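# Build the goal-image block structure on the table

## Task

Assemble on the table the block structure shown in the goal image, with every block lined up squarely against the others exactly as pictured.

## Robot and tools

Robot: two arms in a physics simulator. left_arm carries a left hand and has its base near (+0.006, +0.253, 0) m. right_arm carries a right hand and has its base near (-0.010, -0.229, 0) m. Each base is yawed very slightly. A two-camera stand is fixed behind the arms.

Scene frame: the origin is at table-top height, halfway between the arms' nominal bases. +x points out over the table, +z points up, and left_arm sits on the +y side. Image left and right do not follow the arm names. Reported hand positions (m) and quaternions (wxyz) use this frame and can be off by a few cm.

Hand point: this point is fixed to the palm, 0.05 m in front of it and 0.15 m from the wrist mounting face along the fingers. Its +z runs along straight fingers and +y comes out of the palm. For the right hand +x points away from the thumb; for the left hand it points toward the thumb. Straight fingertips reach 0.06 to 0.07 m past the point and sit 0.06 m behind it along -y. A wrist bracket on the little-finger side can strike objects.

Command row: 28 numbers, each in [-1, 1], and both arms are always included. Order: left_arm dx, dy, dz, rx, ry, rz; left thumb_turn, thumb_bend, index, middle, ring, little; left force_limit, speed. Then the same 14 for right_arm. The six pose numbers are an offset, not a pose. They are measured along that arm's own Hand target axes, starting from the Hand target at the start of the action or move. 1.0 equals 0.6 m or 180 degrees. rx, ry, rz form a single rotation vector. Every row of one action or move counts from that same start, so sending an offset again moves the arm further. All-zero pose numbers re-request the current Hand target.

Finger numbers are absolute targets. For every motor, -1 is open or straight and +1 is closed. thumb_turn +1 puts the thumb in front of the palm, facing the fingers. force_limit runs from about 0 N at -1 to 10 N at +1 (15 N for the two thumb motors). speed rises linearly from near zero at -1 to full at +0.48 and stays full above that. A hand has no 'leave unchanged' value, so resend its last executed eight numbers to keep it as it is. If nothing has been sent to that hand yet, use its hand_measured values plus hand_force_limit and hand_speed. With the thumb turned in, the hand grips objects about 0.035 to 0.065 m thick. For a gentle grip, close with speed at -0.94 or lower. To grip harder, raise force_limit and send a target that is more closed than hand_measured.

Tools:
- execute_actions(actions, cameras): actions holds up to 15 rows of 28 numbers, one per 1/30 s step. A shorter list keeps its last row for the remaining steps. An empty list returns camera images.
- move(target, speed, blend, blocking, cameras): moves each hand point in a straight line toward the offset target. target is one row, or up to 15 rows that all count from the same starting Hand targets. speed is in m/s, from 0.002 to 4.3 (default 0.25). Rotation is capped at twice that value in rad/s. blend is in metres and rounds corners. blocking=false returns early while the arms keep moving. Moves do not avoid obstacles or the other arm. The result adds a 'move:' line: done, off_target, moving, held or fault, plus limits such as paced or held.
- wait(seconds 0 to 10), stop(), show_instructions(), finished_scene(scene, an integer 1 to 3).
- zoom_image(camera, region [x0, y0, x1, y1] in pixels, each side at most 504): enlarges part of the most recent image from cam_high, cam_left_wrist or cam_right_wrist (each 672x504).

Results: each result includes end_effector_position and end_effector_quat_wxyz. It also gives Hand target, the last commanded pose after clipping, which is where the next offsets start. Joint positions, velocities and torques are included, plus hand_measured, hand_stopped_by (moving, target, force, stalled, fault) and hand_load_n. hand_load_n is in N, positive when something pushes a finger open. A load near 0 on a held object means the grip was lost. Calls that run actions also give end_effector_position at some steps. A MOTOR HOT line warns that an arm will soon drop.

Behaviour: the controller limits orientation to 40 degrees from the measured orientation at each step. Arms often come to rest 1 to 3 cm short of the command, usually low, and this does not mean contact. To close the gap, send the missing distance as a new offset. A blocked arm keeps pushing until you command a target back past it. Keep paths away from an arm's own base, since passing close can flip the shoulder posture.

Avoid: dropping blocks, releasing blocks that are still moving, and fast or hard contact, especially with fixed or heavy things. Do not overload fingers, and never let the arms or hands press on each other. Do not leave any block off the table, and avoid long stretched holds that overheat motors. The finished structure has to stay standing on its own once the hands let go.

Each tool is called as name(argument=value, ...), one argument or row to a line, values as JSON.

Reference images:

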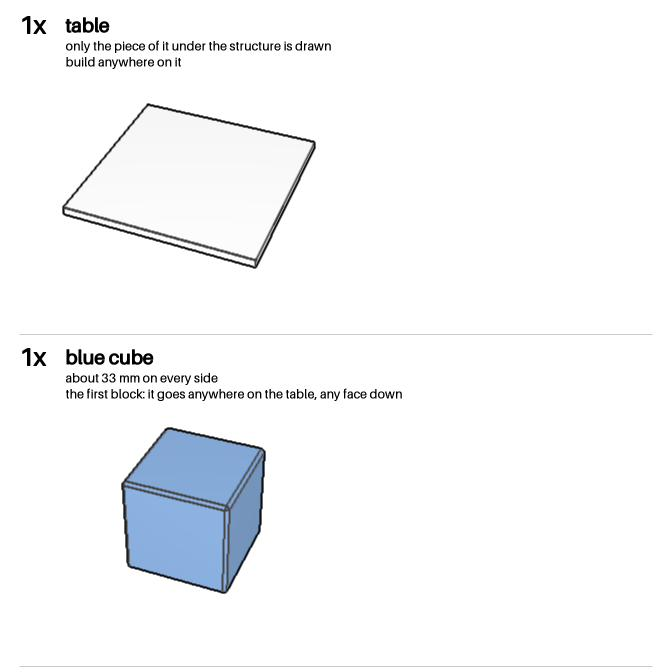

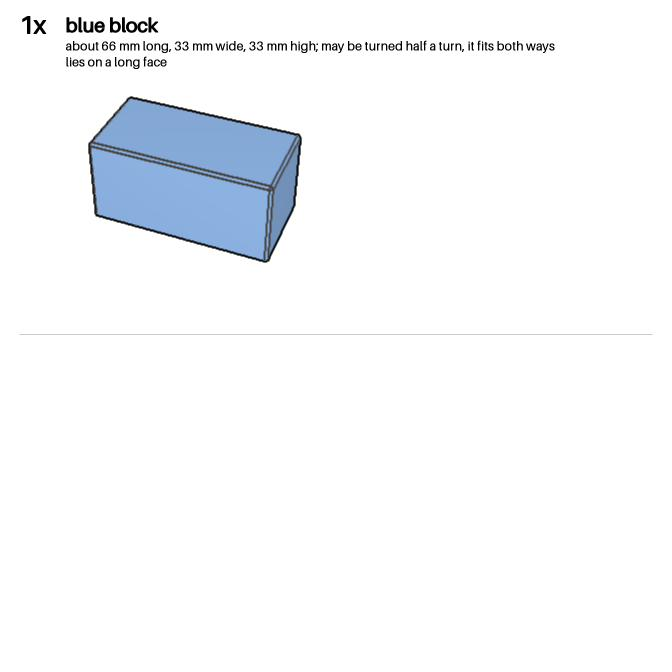

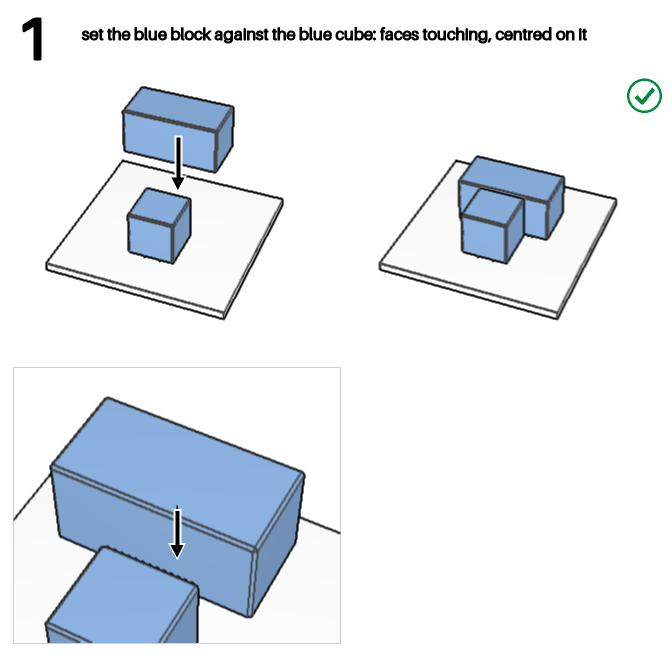

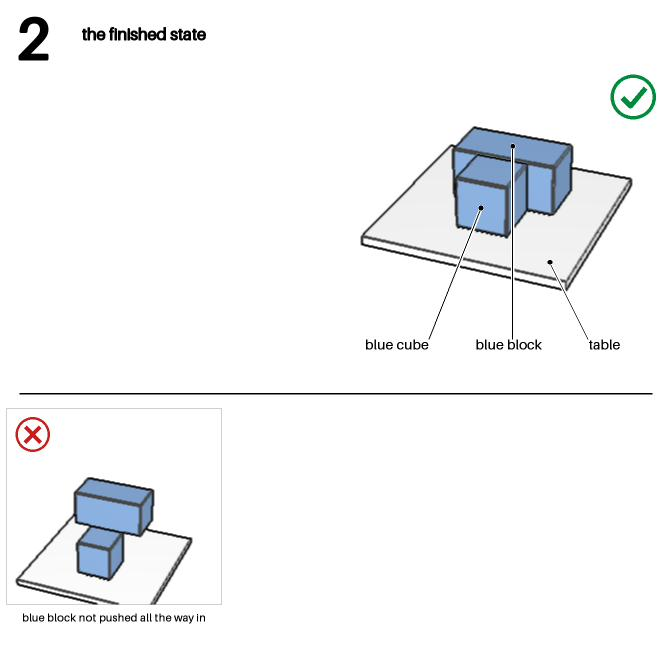

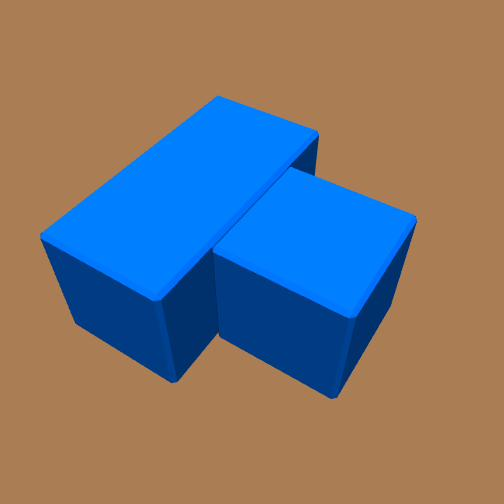

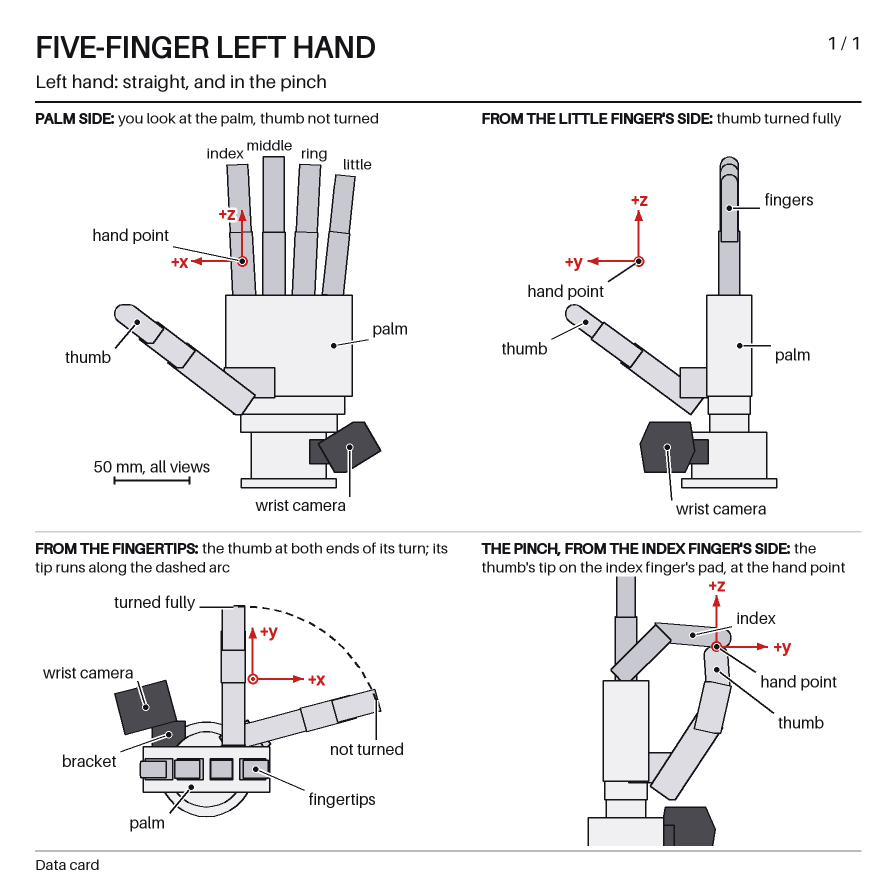

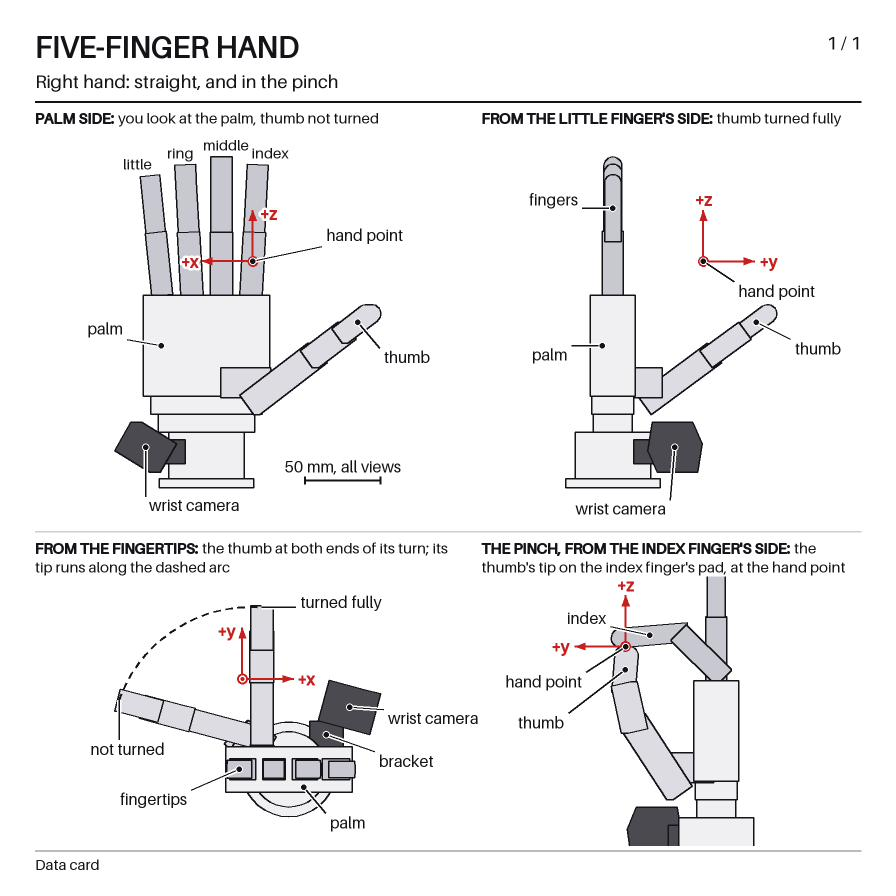

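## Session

execute_actions(
  actions=[],
)

zoom_image(
  camera="cam_high",
  region=[250, 180, 450, 330],
)

Scene clock: 0.00 s.
left_arm: end_effector_position=(+0.2273, +0.2741, +0.1596) hand_measured=(-1.000, -1.000, -1.000, -1.000, -1.000, -1.000) hand_load_n=(+0.0, +0.0, +0.0, +0.0, +0.0, +0.0) hand_stopped_by=(target, target, target, target, target, target) hand_force_limit=0.00 hand_speed=-0.80 end_effector_quat_wxyz=(+0.205, -0.564, +0.799, -0.012) | right_arm: end_effector_position=(+0.4092, +0.1068, +0.1546) hand_measured=(-1.000, -1.000, -1.000, -1.000, -1.000, -1.000) hand_load_n=(+0.0, +0.0, +0.0, +0.5, +0.0, -0.5) hand_stopped_by=(target, target, target, target, target, target) hand_force_limit=0.00 hand_speed=-0.80 end_effector_quat_wxyz=(-0.029, -0.533, +0.843, +0.064)
Joint positions: left_arm=[-0.09 0.815 0.76 -1.172 -0.234 0.32] | right_arm=[0.563 1.82 1.639 -1.455 -0.124 0.946]
Joint velocities: within noise
Joint torques (N m): no reading
Heat: left arm: hottest waist 33 °C; right arm: hottest elbow 34 °C.
Hand target: left_arm +0.2355, +0.2736, +0.1705; +0.216, -0.564, +0.796, -0.021 | right_arm +0.4148, +0.1099, +0.1595; -0.021, -0.533, +0.843, +0.063
camera_calibration:
cam_left_wrist: T_world_to_cam=[[0.793152, -0.593587, 0.136252, -0.0331916], [-0.608888, -0.777595, 0.156847, 0.327269], [0.0128466, -0.207366, -0.978179, 0.327413], [0, 0, 0, 1]] pos_world=[0.22139, 0.302675, 0.27346]
cam_right_wrist: T_world_to_cam=[[-0.968842, 0.212868, 0.126617, 0.359201], [0.247256, 0.8014, 0.544631, -0.272579], [0.0144633, 0.558968, -0.829063, 0.176426], [0, 0, 0, 1]] pos_world=[0.412854, 0.0433662, 0.249242]

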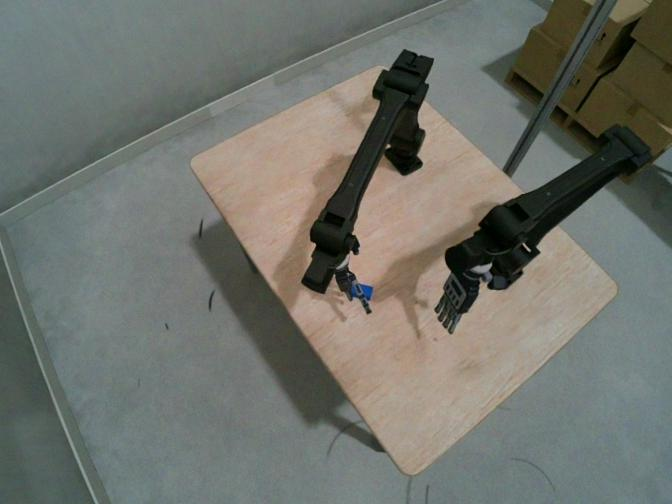

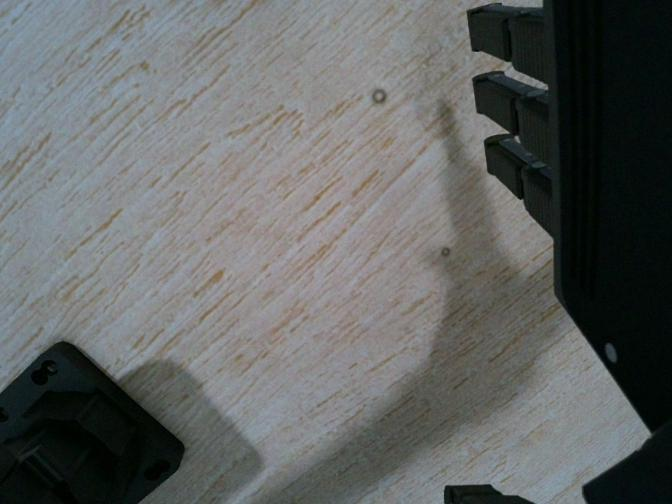

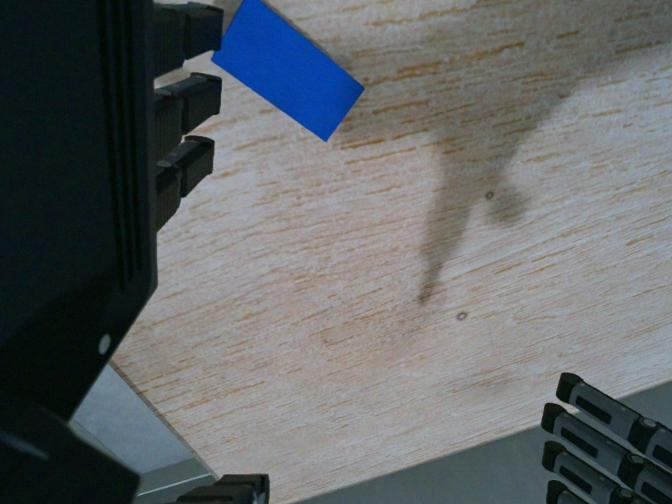

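Scaled by 2.520 from the camera's 672x504 image, which has a finer 960x720 frame.

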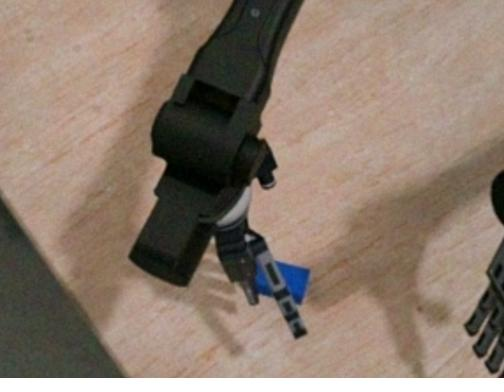

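move(
  target=[0,0,0,0,0,0,-1,-1,-1,-1,-1,-1,0.0,-0.8, 0.4613,0.0923,-0.07,0.3501,-0.1093,-0.2441,1,-0.65,-0.5,-0.5,-1,-1,0.0,0.0],
  speed=0.3,
  cameras=["cam_high","cam_right_wrist"],
)

zoom_image(
  camera="cam_high",
  region=[290, 200, 410, 320],
)

Scene clock: 34.50 s.
left_arm: end_effector_position=(+0.2273, +0.2741, +0.1596) hand_measured=(-1.000, -1.000, -1.000, -1.000, -1.000, -1.000) hand_load_n=(+0.0, +0.0, +0.0, +0.0, +0.0, +0.0) hand_stopped_by=(target, target, target, target, target, target) hand_force_limit=0.00 hand_speed=-0.80 end_effector_quat_wxyz=(+0.205, -0.564, +0.799, -0.012) | right_arm: end_effector_position=(+0.2475, -0.1185, +0.2009) hand_measured=(+1.000, -0.650, -0.500, -0.500, -1.000, -1.000) hand_load_n=(+0.0, +0.0, +0.0, +0.0, +0.0, +0.0) hand_stopped_by=(target, target, target, target, target, target) hand_force_limit=0.00 hand_speed=0.00 end_effector_quat_wxyz=(-0.410, +0.710, -0.498, +0.284)
Joint positions: left_arm=[-0.09 0.815 0.76 -1.172 -0.234 0.32] | right_arm=[0.294 0.404 0.525 -0.65 -0.1 -0.051]
Joint torques (N m): left_arm=[0.09 -2.73 9.4 0.66 -0.24 0.09] | right_arm=[-2.02 1.26 8.12 2.02 -0.16 -0.11]
Heat: left arm: hottest elbow 41 °C; right arm: hottest elbow 40 °C.
Hand target: left_arm +0.2355, +0.2736, +0.1705; +0.216, -0.564, +0.796, -0.021 | right_arm +0.2505, -0.1199, +0.1995; -0.410, +0.709, -0.496, +0.287
Off the commanded pose: left_arm 0.014 m, 2 deg | right_arm 0.004 m, 0 deg.
move: off_target (left_arm)
camera_calibration:
cam_right_wrist: T_world_to_cam=[[-0.382742, -0.37111, -0.846042, 0.22578], [-0.790942, 0.60486, 0.0924977, 0.247229], [0.47741, 0.704572, -0.525031, 0.184671], [0, 0, 0, 1]] pos_world=[0.193796, -0.195864, 0.265109]
Images, in order (width x height): cam_high 672x504, cam_right_wrist 672x504.

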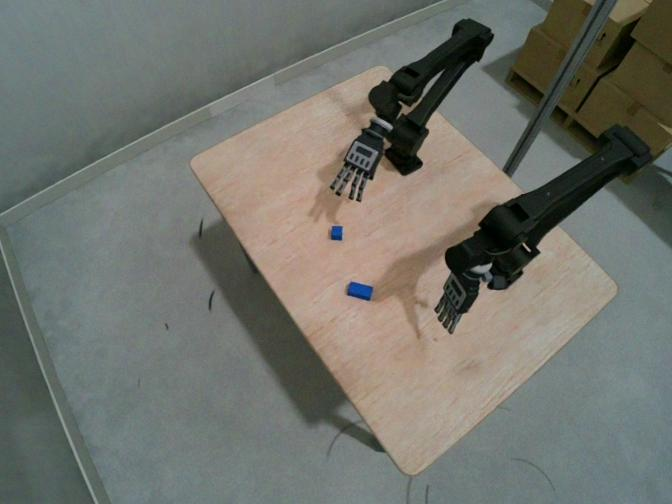

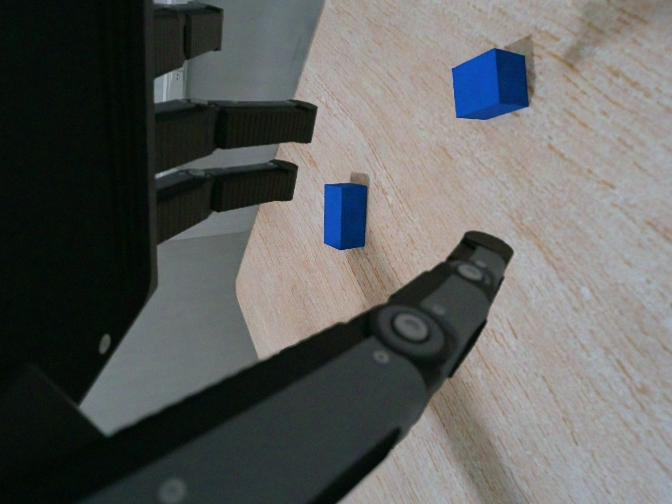

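Scaled by 4.200 from the camera's 672x504 image, which has a finer 960x720 frame.

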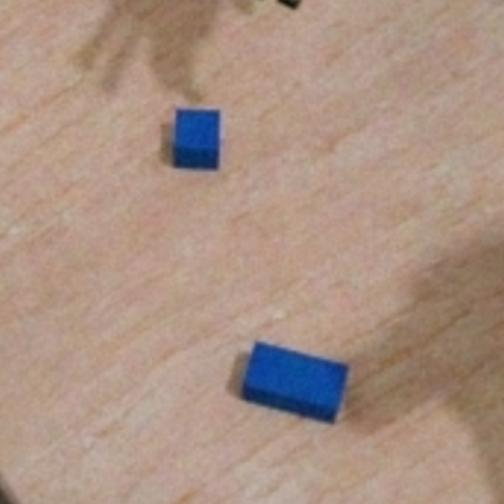

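move(
  target=[
    [0,0,0,0,0,0,1,-0.65,-0.5,-0.5,-1,-1,0.0,0.0,0.4528,0.0802,-0.2053,0,0.2887,0.1667,1,-0.65,-0.5,-0.5,-1,-1,0.0,0.0],
    [0.578,-0.3353,-0.046,0.2541,0.1604,0.0321,1,-0.65,-0.5,-0.5,-1,-1,0.0,0.0,0.4528,0.0802,-0.2053,0,0.2887,0.1667,1,-0.65,-0.5,-0.5,-1,-1,0.0,0.0],
  ],
  speed=[0.35, 0.3],
  cameras=["cam_high","cam_left_wrist"],
)

zoom_image(
  camera="cam_left_wrist",
  region=[80, 50, 380, 350],
)

Scene clock: 111.10 s.
left_arm: end_effector_position=(+0.3068, -0.1124, +0.1296) hand_measured=(+1.000, -0.650, -0.500, -0.500, -1.000, -1.000) hand_load_n=(+0.0, +0.0, +0.0, +0.0, -0.5, +0.0) hand_stopped_by=(target, target, target, target, target, target) hand_force_limit=0.00 hand_speed=0.00 end_effector_quat_wxyz=(+0.217, -0.375, +0.788, -0.437) | right_arm: end_effector_position=(+0.2131, -0.4087, +0.1883) hand_measured=(+1.000, -0.650, -0.500, -0.500, -1.000, -1.000) hand_load_n=(+0.0, +0.0, +0.0, +0.0, +0.0, +0.0) hand_stopped_by=(target, target, target, target, target, target) hand_force_limit=0.00 hand_speed=0.00 end_effector_quat_wxyz=(+0.206, -0.376, +0.796, -0.427)
Joint positions: left_arm=[-0.908 1.175 0.674 -0.06 -0.18 -0.096] | right_arm=[-0.813 0.481 0.534 -0.644 -0.157 -0.096]
Joint torques (N m): left_arm=[-0.21 -6.77 7.92 1.99 -0.09 -0.04] | right_arm=[-1.49 0.91 12.26 1.94 0.11 0.07]
Heat: left arm: hottest elbow 45 °C; right arm: hottest elbow 43 °C.
Hand target: left_arm +0.3110, -0.1200, +0.1404; +0.217, -0.375, +0.780, -0.452 | right_arm +0.2208, -0.4199, +0.2190; +0.212, -0.366, +0.785, -0.453
Off the commanded pose: left_arm 0.014 m, 2 deg | right_arm 0.034 m, 3 deg.
move: off_target (left_arm, right_arm)
camera_calibration:
cam_left_wrist: T_world_to_cam=[[0.227703, -0.549125, 0.804123, -0.229576], [-0.952624, -0.296636, 0.0671848, 0.250891], [0.201639, -0.781325, -0.590655, 0.0443124], [0, 0, 0, 1]] pos_world=[0.282345, -0.0170206, 0.193925]
Images, in order (width x height): cam_high 672x504, cam_left_wrist 672x504.

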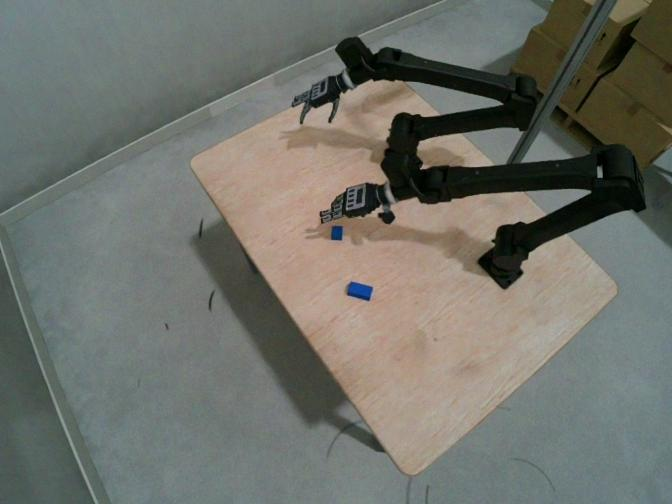

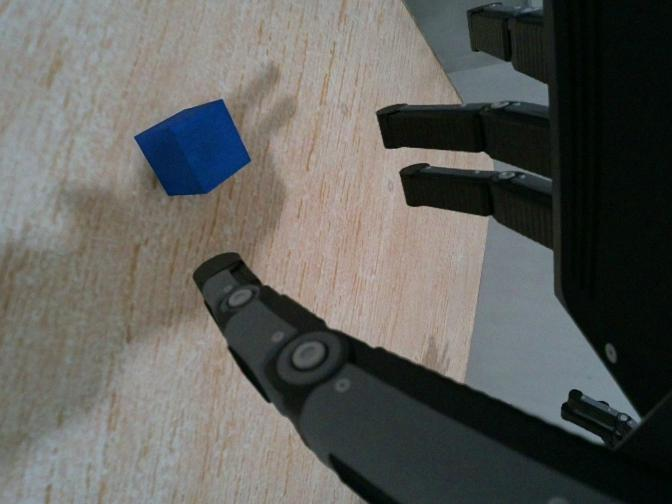

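Scaled by 1.680 from the camera's 672x504 image, which has a finer 960x720 frame.

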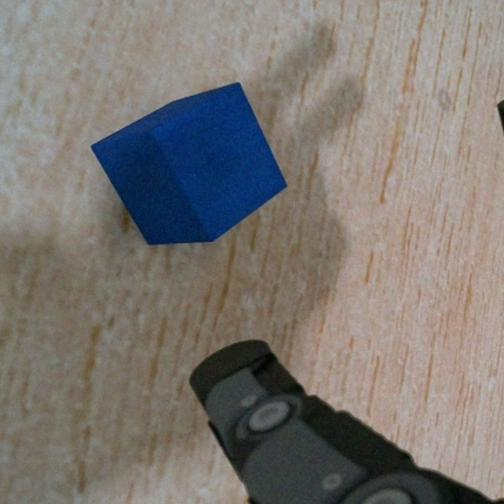

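move(
  target=[-0.036,0.0682,0.1152,0,0,0,1,-0.65,-0.5,-0.5,-1,-1,0.0,0.0,0,0,0,0,0,0,1,-0.65,-0.5,-0.5,-1,-1,0.0,0.0],
  speed=0.2,
  cameras=["cam_left_wrist"],
)

zoom_image(
  camera="cam_left_wrist",
  region=[150, 60, 450, 360],
)

Scene clock: 175.97 s.
left_arm: end_effector_position=(+0.3485, -0.1230, +0.0584) hand_measured=(+1.000, -0.650, -0.500, -0.500, -1.000, -1.000) hand_load_n=(+0.0, +0.0, +0.0, +0.0, +0.0, +0.0) hand_stopped_by=(target, target, target, target, target, target) hand_force_limit=0.00 hand_speed=0.00 end_effector_quat_wxyz=(+0.211, -0.381, +0.787, -0.437) | right_arm: end_effector_position=(+0.2131, -0.4087, +0.1883) hand_measured=(+1.000, -0.650, -0.500, -0.500, -1.000, -1.000) hand_load_n=(+0.0, +0.0, +0.0, +0.0, +0.0, +0.0) hand_stopped_by=(target, target, target, target, target, target) hand_force_limit=0.00 hand_speed=0.00 end_effector_quat_wxyz=(+0.206, -0.376, +0.796, -0.427)
Joint positions: left_arm=[-0.835 1.423 0.661 0.201 -0.115 -0.074] | right_arm=[-0.813 0.481 0.534 -0.644 -0.157 -0.096]
Joint torques (N m): left_arm=[0.97 -9.64 6.64 2.17 0.03 0.15] | right_arm=[-1.38 0.79 12.18 1.83 0.11 0.06]
Heat: left arm: hottest elbow 41 °C; right arm: hottest elbow 53 °C.
Hand target: left_arm +0.3553, -0.1278, +0.0705; +0.217, -0.375, +0.780, -0.452 | right_arm +0.2208, -0.4199, +0.2190; +0.212, -0.366, +0.785, -0.453
Off the commanded pose: left_arm 0.015 m, 2 deg | right_arm 0.034 m, 3 deg.
move: off_target (left_arm, right_arm)
camera_calibration:
cam_left_wrist: T_world_to_cam=[[0.241857, -0.541192, 0.805368, -0.191759], [-0.949874, -0.30151, 0.0826437, 0.289747], [0.198101, -0.784986, -0.586986, -0.013891], [0, 0, 0, 1]] pos_world=[0.324353, -0.0273207, 0.122337]
Images, in order (width x height): cam_left_wrist 672x504.

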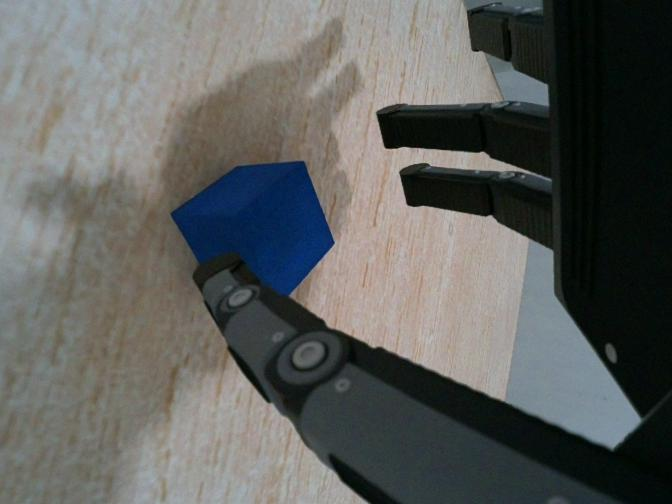

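Scaled by 1.680 from the camera's 672x504 image, which has a finer 960x720 frame.

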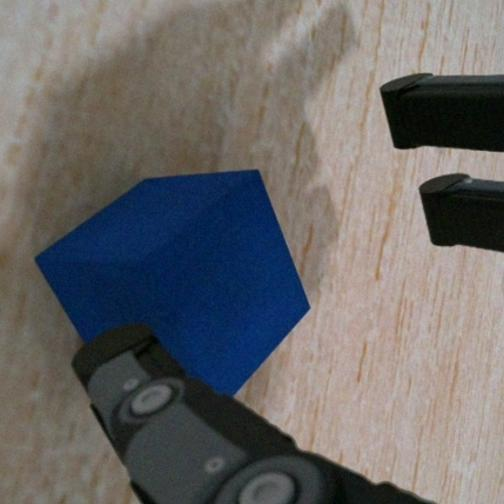

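move(
  target=[0,0.048,0.028,0,0,0,1,-0.65,-0.5,-0.5,-1,-1,0.0,0.0,0,0,0,0,0,0,1,-0.65,-0.5,-0.5,-1,-1,0.0,0.0],
  speed=0.1,
  cameras=["cam_left_wrist"],
)

zoom_image(
  camera="cam_left_wrist",
  region=[150, 60, 450, 360],
)

Scene clock: 203.97 s.
left_arm: end_effector_position=(+0.3504, -0.1251, +0.0333) hand_measured=(+1.000, -0.650, -0.500, -0.500, -1.000, -1.000) hand_load_n=(+0.0, +0.0, +0.0, +0.0, +0.0, +0.0) hand_stopped_by=(target, target, target, target, target, target) hand_force_limit=0.00 hand_speed=0.00 end_effector_quat_wxyz=(+0.213, -0.379, +0.783, -0.444) | right_arm: end_effector_position=(+0.2131, -0.4087, +0.1883) hand_measured=(+1.000, -0.650, -0.500, -0.500, -1.000, -1.000) hand_load_n=(+0.0, +0.0, +0.0, +0.0, +0.0, +0.0) hand_stopped_by=(target, target, target, target, target, target) hand_force_limit=0.00 hand_speed=0.00 end_effector_quat_wxyz=(+0.206, -0.376, +0.796, -0.427)
Joint positions: left_arm=[-0.835 1.495 0.632 0.319 -0.115 -0.073] | right_arm=[-0.813 0.481 0.534 -0.644 -0.157 -0.096]
Joint torques (N m): left_arm=[1.38 -9.29 6.15 2.37 0.1 0.15] | right_arm=[-1.79 0.56 12.29 1.98 0.1 0.09]
Heat: left arm: hottest elbow 41 °C; right arm: hottest elbow 55 °C.
Hand target: left_arm +0.3555, -0.1280, +0.0372; +0.217, -0.375, +0.780, -0.452 | right_arm +0.2208, -0.4199, +0.2190; +0.212, -0.366, +0.785, -0.453
Off the commanded pose: left_arm 0.007 m, 1 deg | right_arm 0.034 m, 3 deg.
move: off_target (right_arm)
camera_calibration:
cam_left_wrist: T_world_to_cam=[[0.232033, -0.531635, 0.81457, -0.168719], [-0.950977, -0.30001, 0.0750852, 0.293908], [0.204461, -0.79206, -0.575184, -0.0341934], [0, 0, 0, 1]] pos_world=[0.325639, -0.0286051, 0.0956982]
Images, in order (width x height): cam_left_wrist 672x504.

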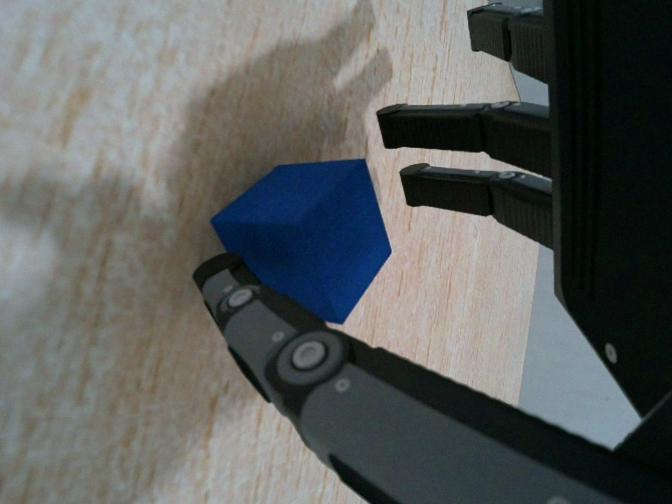

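Scaled by 1.680 from the camera's 672x504 image, which has a finer 960x720 frame.

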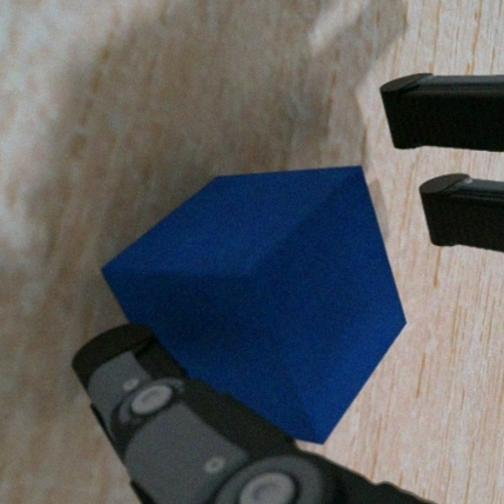

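move(
  target=[-0.0013,0.0175,-0.0035,0,0,0,1,-0.65,-0.5,-0.5,-1,-1,0.0,0.0,0,0,0,0,0,0,1,-0.65,-0.5,-0.5,-1,-1,0.0,0.0],
  speed=0.1,
  cameras=["cam_left_wrist"],
)

Scene clock: 224.17 s.
left_arm: end_effector_position=(+0.3469, -0.1214, +0.0293) hand_measured=(+1.000, -0.650, -0.500, -0.500, -1.000, -1.000) hand_load_n=(+0.0, +0.0, +0.0, +0.0, +0.0, +0.0) hand_stopped_by=(target, target, target, target, target, target) hand_force_limit=0.00 hand_speed=0.00 end_effector_quat_wxyz=(+0.214, -0.379, +0.781, -0.448) | right_arm: end_effector_position=(+0.2131, -0.4087, +0.1883) hand_measured=(+1.000, -0.650, -0.500, -0.500, -1.000, -1.000) hand_load_n=(+0.0, +0.0, +0.0, +0.0, +0.0, +0.0) hand_stopped_by=(target, target, target, target, target, target) hand_force_limit=0.00 hand_speed=0.00 end_effector_quat_wxyz=(+0.206, -0.376, +0.796, -0.427)
Joint positions: left_arm=[-0.835 1.495 0.609 0.351 -0.115 -0.073] | right_arm=[-0.813 0.481 0.534 -0.644 -0.157 -0.096]
Joint torques (N m): left_arm=[0.38 -8.7 5.75 1.94 0.05 0.13] | right_arm=[-1.67 0.73 12.4 2.03 0.09 0.07]
Heat: left arm: hottest elbow 41 °C; right arm: hottest elbow 56 °C.
Hand target: left_arm +0.3505, -0.1230, +0.0291; +0.217, -0.375, +0.780, -0.452 | right_arm +0.2208, -0.4199, +0.2190; +0.212, -0.366, +0.785, -0.453
Off the commanded pose: left_arm 0.004 m, 1 deg | right_arm 0.034 m, 3 deg.
move: off_target (right_arm)
camera_calibration:
cam_left_wrist: T_world_to_cam=[[0.227063, -0.526419, 0.819345, -0.160573], [-0.951423, -0.299536, 0.0712172, 0.292279], [0.207933, -0.795715, -0.56886, -0.0345812], [0, 0, 0, 1]] pos_world=[0.321732, -0.0244975, 0.0910779]
Images, in order (width x height): cam_left_wrist 672x504.

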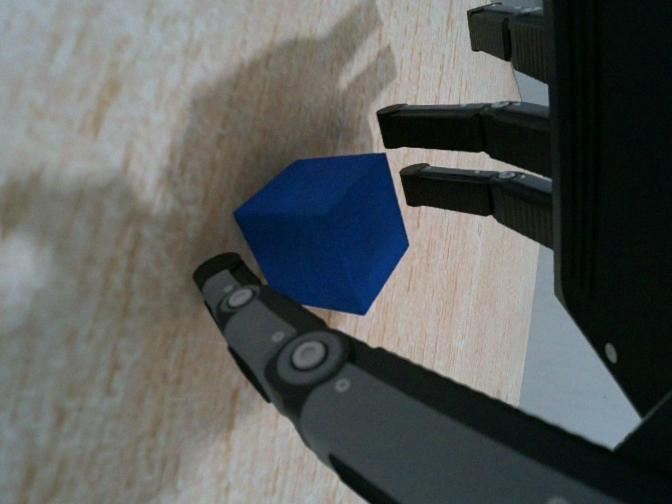

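move(
  target=[0,0,0,0,0,0,1,-0.3,0.1,0.1,-1,-1,-0.4,-0.93,0,0,0,0,0,0,1,-0.65,-0.5,-0.5,-1,-1,0.0,0.0],
  speed=0.1,
  cameras=["cam_left_wrist"],
)

zoom_image(
  camera="cam_left_wrist",
  region=[150, 60, 450, 360],
)

Scene clock: 235.13 s.
left_arm: end_effector_position=(+0.3469, -0.1215, +0.0294) hand_measured=(+1.000, -0.428, -0.062, -0.068, -1.000, -1.000) hand_load_n=(-1.5, +5.0, +4.0, +3.0, +0.0, +0.0) hand_stopped_by=(target, force, force, force, target, target) hand_force_limit=-0.40 hand_speed=-0.93 end_effector_quat_wxyz=(+0.214, -0.379, +0.781, -0.448) | right_arm: end_effector_position=(+0.2131, -0.4087, +0.1883) hand_measured=(+1.000, -0.650, -0.500, -0.500, -1.000, -1.000) hand_load_n=(+0.0, +0.0, +0.0, +0.0, +0.0, +0.0) hand_stopped_by=(target, target, target, target, target, target) hand_force_limit=0.00 hand_speed=0.00 end_effector_quat_wxyz=(+0.206, -0.376, +0.796, -0.427)
Joint positions: left_arm=[-0.835 1.495 0.609 0.351 -0.115 -0.073] | right_arm=[-0.813 0.481 0.534 -0.644 -0.157 -0.096]
Joint torques (N m): left_arm=[1.14 -8.18 5.93 2.19 -0.01 0.13] | right_arm=[-1.49 0.21 12.25 1.98 0.09 0.09]
Heat: left arm: hottest elbow 40 °C; right arm: hottest elbow 57 °C.
Hand target: left_arm +0.3505, -0.1230, +0.0292; +0.217, -0.375, +0.780, -0.452 | right_arm +0.2208, -0.4199, +0.2190; +0.212, -0.366, +0.785, -0.453
Off the commanded pose: left_arm 0.004 m, 1 deg | right_arm 0.034 m, 3 deg.
move: off_target (right_arm)
camera_calibration:
cam_left_wrist: T_world_to_cam=[[0.226917, -0.526188, 0.819533, -0.16059], [-0.951433, -0.299527, 0.0711243, 0.292261], [0.208048, -0.79587, -0.568601, -0.0347252], [0, 0, 0, 1]] pos_world=[0.321732, -0.0245972, 0.0910771]
Images, in order (width x height): cam_left_wrist 672x504.

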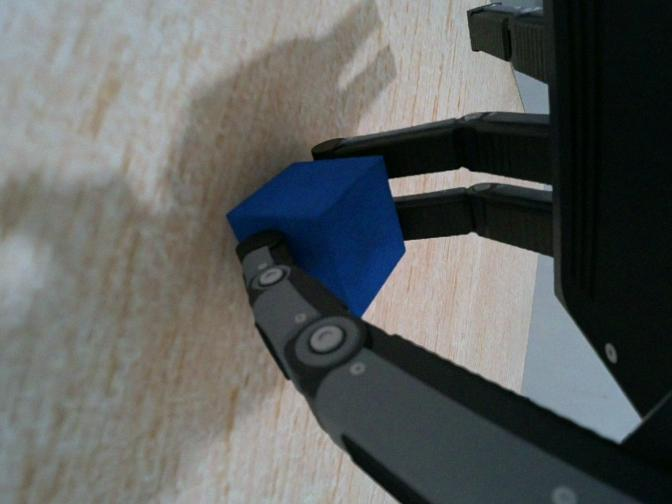

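Scaled by 1.680 from the camera's 672x504 image, which has a finer 960x720 frame.

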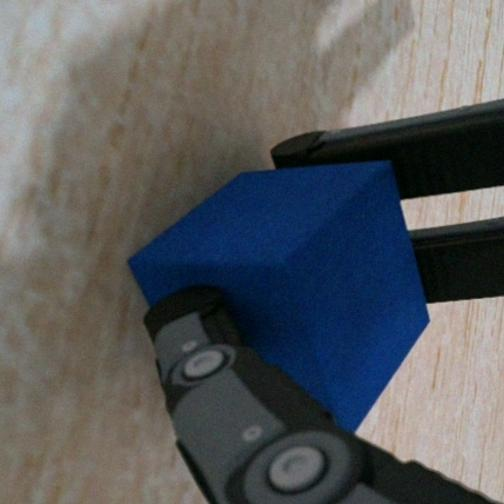

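move(
  target=[
    [0,-0.0866,-0.05,0,0,0,1,-0.3,0.1,0.1,-1,-1,-0.4,-0.93,0,0,0,0,0,0,1,-0.65,-0.5,-0.5,-1,-1,0.0,0.0],
    [-0.4085,-0.048,-0.1368,0,0.0621,0.0358,1,-0.3,0.1,0.1,-1,-1,-0.4,-0.93,0,0,0,0,0,0,1,-0.65,-0.5,-0.5,-1,-1,0.0,0.0],
    [-0.4085,0.0112,-0.1027,0,0.0621,0.0358,1,-0.3,0.1,0.1,-1,-1,-0.4,-0.93,0,0,0,0,0,0,1,-0.65,-0.5,-0.5,-1,-1,0.0,0.0],
  ],
  speed=[0.15,0.2,0.12],
  blend=[0.015,0.015,0],
  cameras=["cam_high","cam_left_wrist"],
)

zoom_image(
  camera="cam_left_wrist",
  region=[60, 100, 400, 440],
)

zoom_image(
  camera="cam_high",
  region=[320, 250, 410, 325],
)

Scene clock: 280.27 s.
left_arm: end_effector_position=(+0.4545, +0.1066, +0.0512) hand_measured=(+1.000, -0.428, -0.062, -0.068, -1.000, -1.000) hand_load_n=(-1.5, +5.0, +3.5, +3.0, +0.0, -0.5) hand_stopped_by=(target, force, force, force, target, target) hand_force_limit=-0.40 hand_speed=-0.93 end_effector_quat_wxyz=(+0.158, -0.296, +0.817, -0.469) | right_arm: end_effector_position=(+0.2131, -0.4087, +0.1883) hand_measured=(+1.000, -0.650, -0.500, -0.500, -1.000, -1.000) hand_load_n=(+0.0, +0.0, +0.0, +0.0, +0.0, +0.0) hand_stopped_by=(target, target, target, target, target, target) hand_force_limit=0.00 hand_speed=0.00 end_effector_quat_wxyz=(+0.206, -0.376, +0.796, -0.427)
Joint positions: left_arm=[-0.078 1.483 0.725 0.026 0.702 0.504] | right_arm=[-0.813 0.481 0.534 -0.644 -0.157 -0.096]
Joint torques (N m): left_arm=[-0.79 -9.99 6.23 1.87 0.35 0.14] | right_arm=[-1.55 0.26 12.3 1.81 0.13 0.12]
Heat: left arm: hottest elbow 40 °C; right arm: hottest elbow 59 °C.
Hand target: left_arm +0.4592, +0.1040, +0.0539; +0.165, -0.285, +0.817, -0.473 | right_arm +0.2208, -0.4199, +0.2190; +0.212, -0.366, +0.785, -0.453
Off the commanded pose: left_arm 0.006 m, 2 deg | right_arm 0.034 m, 3 deg.
move: off_target (right_arm)
camera_calibration:
cam_left_wrist: T_world_to_cam=[[0.120236, -0.558279, 0.820894, -0.0310082], [-0.992451, -0.0877213, 0.0857063, 0.456626], [0.0241619, -0.825003, -0.564612, 0.223283], [0, 0, 0, 1]] pos_world=[0.451513, 0.206954, 0.112387]
Images, in order (width x height): cam_high 672x504, cam_left_wrist 672x504.

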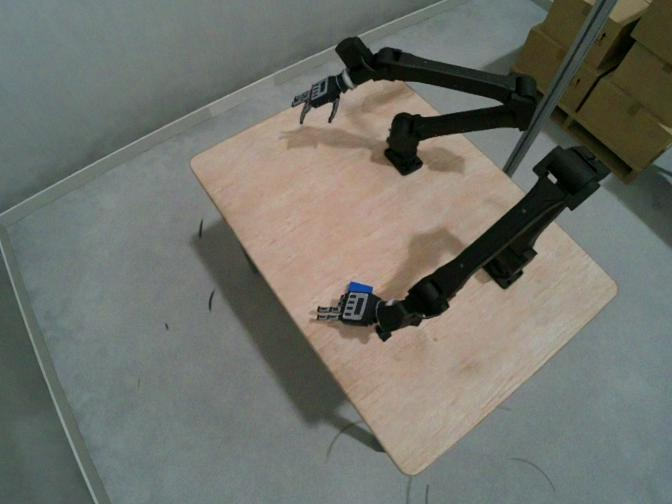

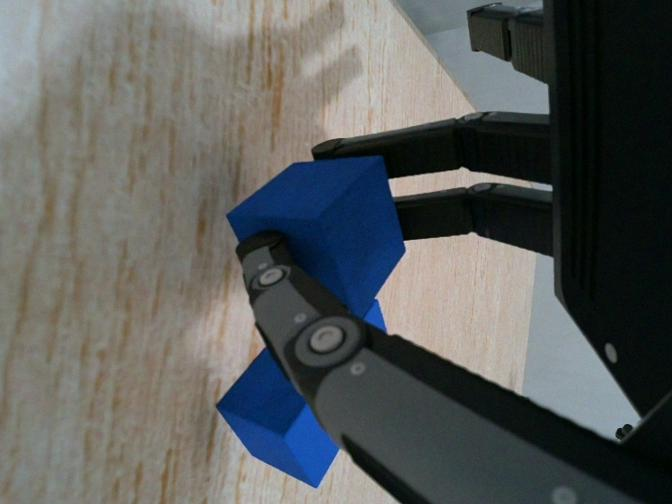

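Scaled by 1.482 from the camera's 672x504 image, which has a finer 960x720 frame.

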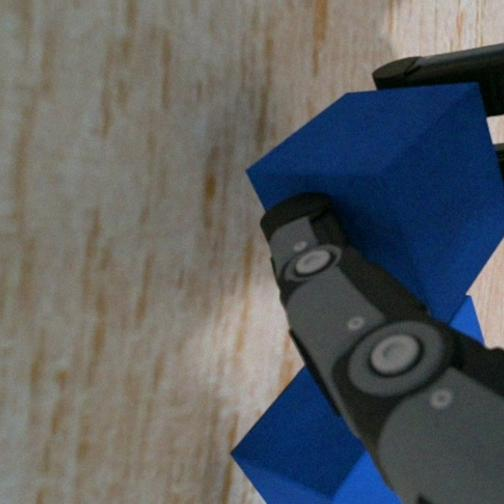

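Scaled by 5.600 from the camera's 672x504 image, which has a finer 960x720 frame.

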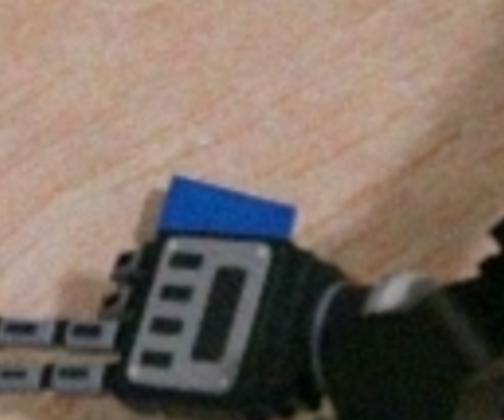

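zoom_image(
  camera="cam_left_wrist",
  region=[200, 280, 400, 500],
)

Scaled by 2.291 from the camera's 672x504 image, which has a finer 960x720 frame.

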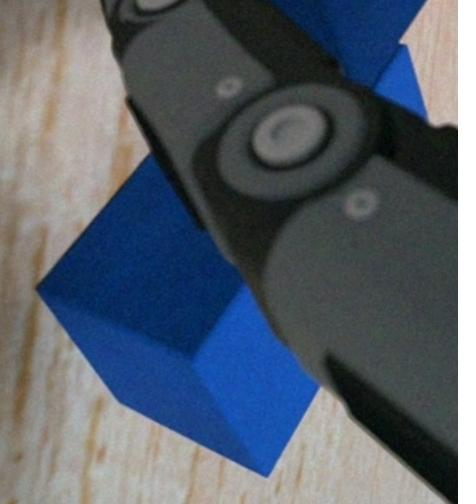

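move(
  target=[0.0405,0.0298,0.0,0,-0.0082,-0.0047,1,-0.3,0.1,0.1,-1,-1,-0.4,-0.93,0,0,0,0,0,0,1,-0.65,-0.5,-0.5,-1,-1,0.0,0.0],
  speed=0.08,
  cameras=["cam_high","cam_left_wrist"],
)

zoom_image(
  camera="cam_left_wrist",
  region=[200, 280, 450, 500],
)

Scene clock: 323.17 s.
left_arm: end_effector_position=(+0.4299, +0.0992, +0.0284) hand_measured=(+1.000, -0.428, -0.062, -0.068, -1.000, -1.000) hand_load_n=(-1.5, +5.0, +4.0, +3.5, +0.0, +0.0) hand_stopped_by=(target, force, force, force, target, target) hand_force_limit=-0.40 hand_speed=-0.93 end_effector_quat_wxyz=(+0.161, -0.303, +0.817, -0.464) | right_arm: end_effector_position=(+0.2131, -0.4087, +0.1883) hand_measured=(+1.000, -0.650, -0.500, -0.500, -1.000, -1.000) hand_load_n=(+0.0, +0.0, +0.0, +0.0, +0.0, +0.0) hand_stopped_by=(target, target, target, target, target, target) hand_force_limit=0.00 hand_speed=0.00 end_effector_quat_wxyz=(+0.206, -0.376, +0.796, -0.427)
Joint positions: left_arm=[-0.107 1.476 0.633 0.127 0.662 0.472] | right_arm=[-0.813 0.481 0.534 -0.644 -0.157 -0.096]
Joint torques (N m): left_arm=[-0.32 -10.23 5.68 1.65 0.15 0.03] | right_arm=[-1.61 0.5 12.22 1.89 0.07 0.08]
Heat: left arm: hottest elbow 39 °C; right arm: hottest elbow 60 °C.
Hand target: left_arm +0.4346, +0.0958, +0.0385; +0.172, -0.297, +0.813, -0.471 | right_arm +0.2208, -0.4199, +0.2190; +0.212, -0.366, +0.785, -0.453
Off the commanded pose: left_arm 0.012 m, 2 deg | right_arm 0.034 m, 3 deg.
move: off_target (left_arm, right_arm)
camera_calibration:
cam_left_wrist: T_world_to_cam=[[0.13237, -0.56271, 0.815988, -0.0181275], [-0.990578, -0.104266, 0.0887891, 0.434401], [0.0351174, -0.820053, -0.57121, 0.199901], [0, 0, 0, 1]] pos_world=[0.425688, 0.199022, 0.090407]
Images, in order (width x height): cam_high 672x504, cam_left_wrist 672x504.

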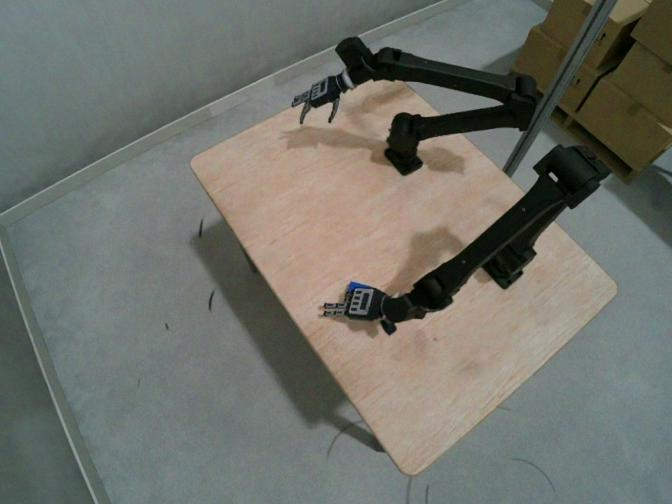

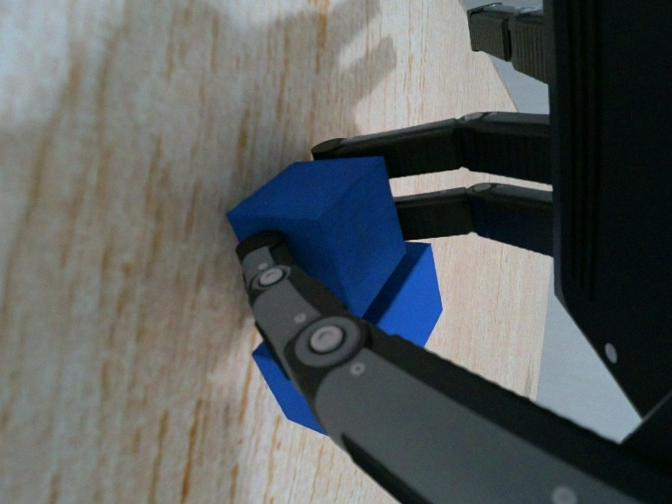

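Scaled by 2.016 from the camera's 672x504 image, which has a finer 960x720 frame.

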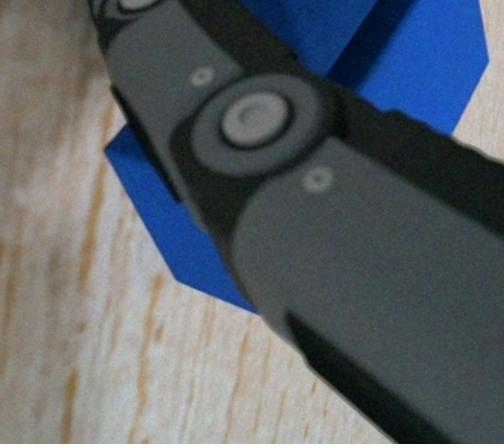

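zoom_image(
  camera="cam_left_wrist",
  region=[280, 130, 480, 360],
)

Scaled by 2.191 from the camera's 672x504 image, which has a finer 960x720 frame.

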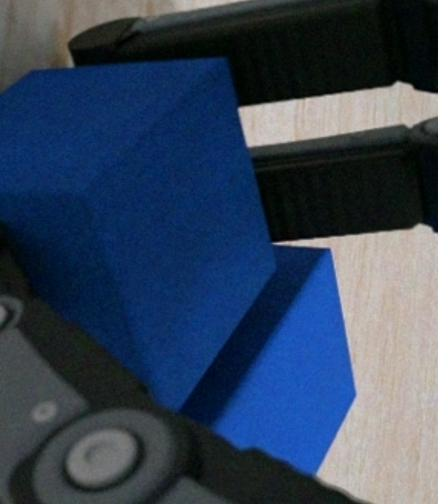

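move(
  target=[0.015,-0.0027,0.0045,0,0,0,1,-0.3,0.1,0.1,-1,-1,-0.4,-0.93,0,0,0,0,0,0,1,-0.65,-0.5,-0.5,-1,-1,0.0,0.0],
  speed=0.06,
  cameras=["cam_high","cam_left_wrist"],
)

zoom_image(
  camera="cam_left_wrist",
  region=[220, 130, 500, 410],
)

Scene clock: 377.17 s.
left_arm: end_effector_position=(+0.4256, +0.0912, +0.0283) hand_measured=(+1.000, -0.428, -0.062, -0.068, -1.000, -1.000) hand_load_n=(-2.0, +5.0, +3.5, +4.0, +0.0, +0.0) hand_stopped_by=(target, force, force, force, target, target) hand_force_limit=-0.40 hand_speed=-0.93 end_effector_quat_wxyz=(+0.162, -0.302, +0.817, -0.463) | right_arm: end_effector_position=(+0.2131, -0.4087, +0.1883) hand_measured=(+1.000, -0.650, -0.500, -0.500, -1.000, -1.000) hand_load_n=(+0.0, +0.0, +0.0, +0.0, -0.5, +0.0) hand_stopped_by=(target, target, target, target, target, target) hand_force_limit=0.00 hand_speed=0.00 end_effector_quat_wxyz=(+0.206, -0.376, +0.796, -0.427)
Joint positions: left_arm=[-0.131 1.468 0.621 0.142 0.644 0.453] | right_arm=[-0.813 0.481 0.534 -0.644 -0.157 -0.096]
Joint torques (N m): left_arm=[-0.21 -10.11 5.59 1.68 0.1 0.01] | right_arm=[-1.61 0.85 12.26 1.94 0.11 0.05]
Heat: left arm: hottest elbow 39 °C; right arm: hottest elbow 61 °C.
Hand target: left_arm +0.4299, +0.0876, +0.0386; +0.172, -0.297, +0.813, -0.471 | right_arm +0.2208, -0.4199, +0.2190; +0.212, -0.366, +0.785, -0.453
Off the commanded pose: left_arm 0.012 m, 2 deg | right_arm 0.034 m, 3 deg.
move: off_target (left_arm, right_arm)
camera_calibration:
cam_left_wrist: T_world_to_cam=[[0.132005, -0.563454, 0.815533, -0.0217673], [-0.990613, -0.104467, 0.0881667, 0.429306], [0.0355185, -0.819516, -0.571955, 0.193208], [0, 0, 0, 1]] pos_world=[0.421287, 0.190921, 0.090408]
Images, in order (width x height): cam_high 672x504, cam_left_wrist 672x504.

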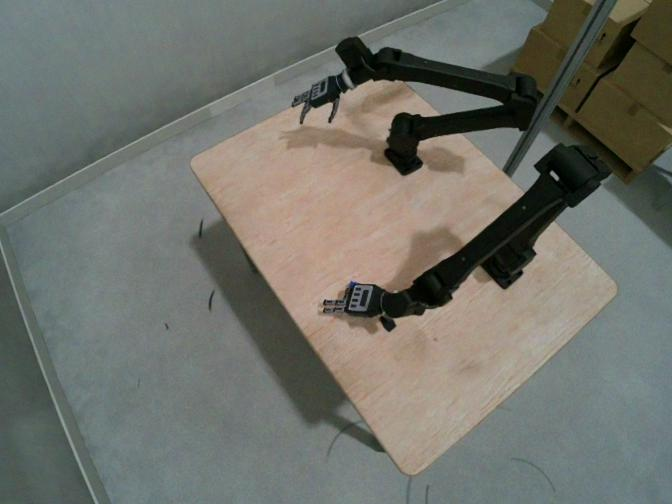

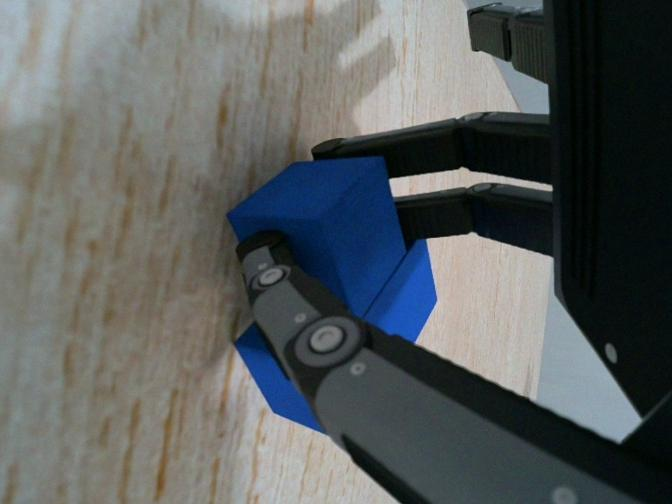

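Scaled by 1.800 from the camera's 672x504 image, which has a finer 960x720 frame.

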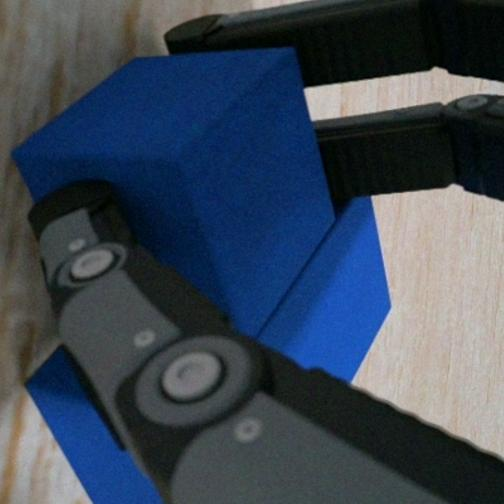

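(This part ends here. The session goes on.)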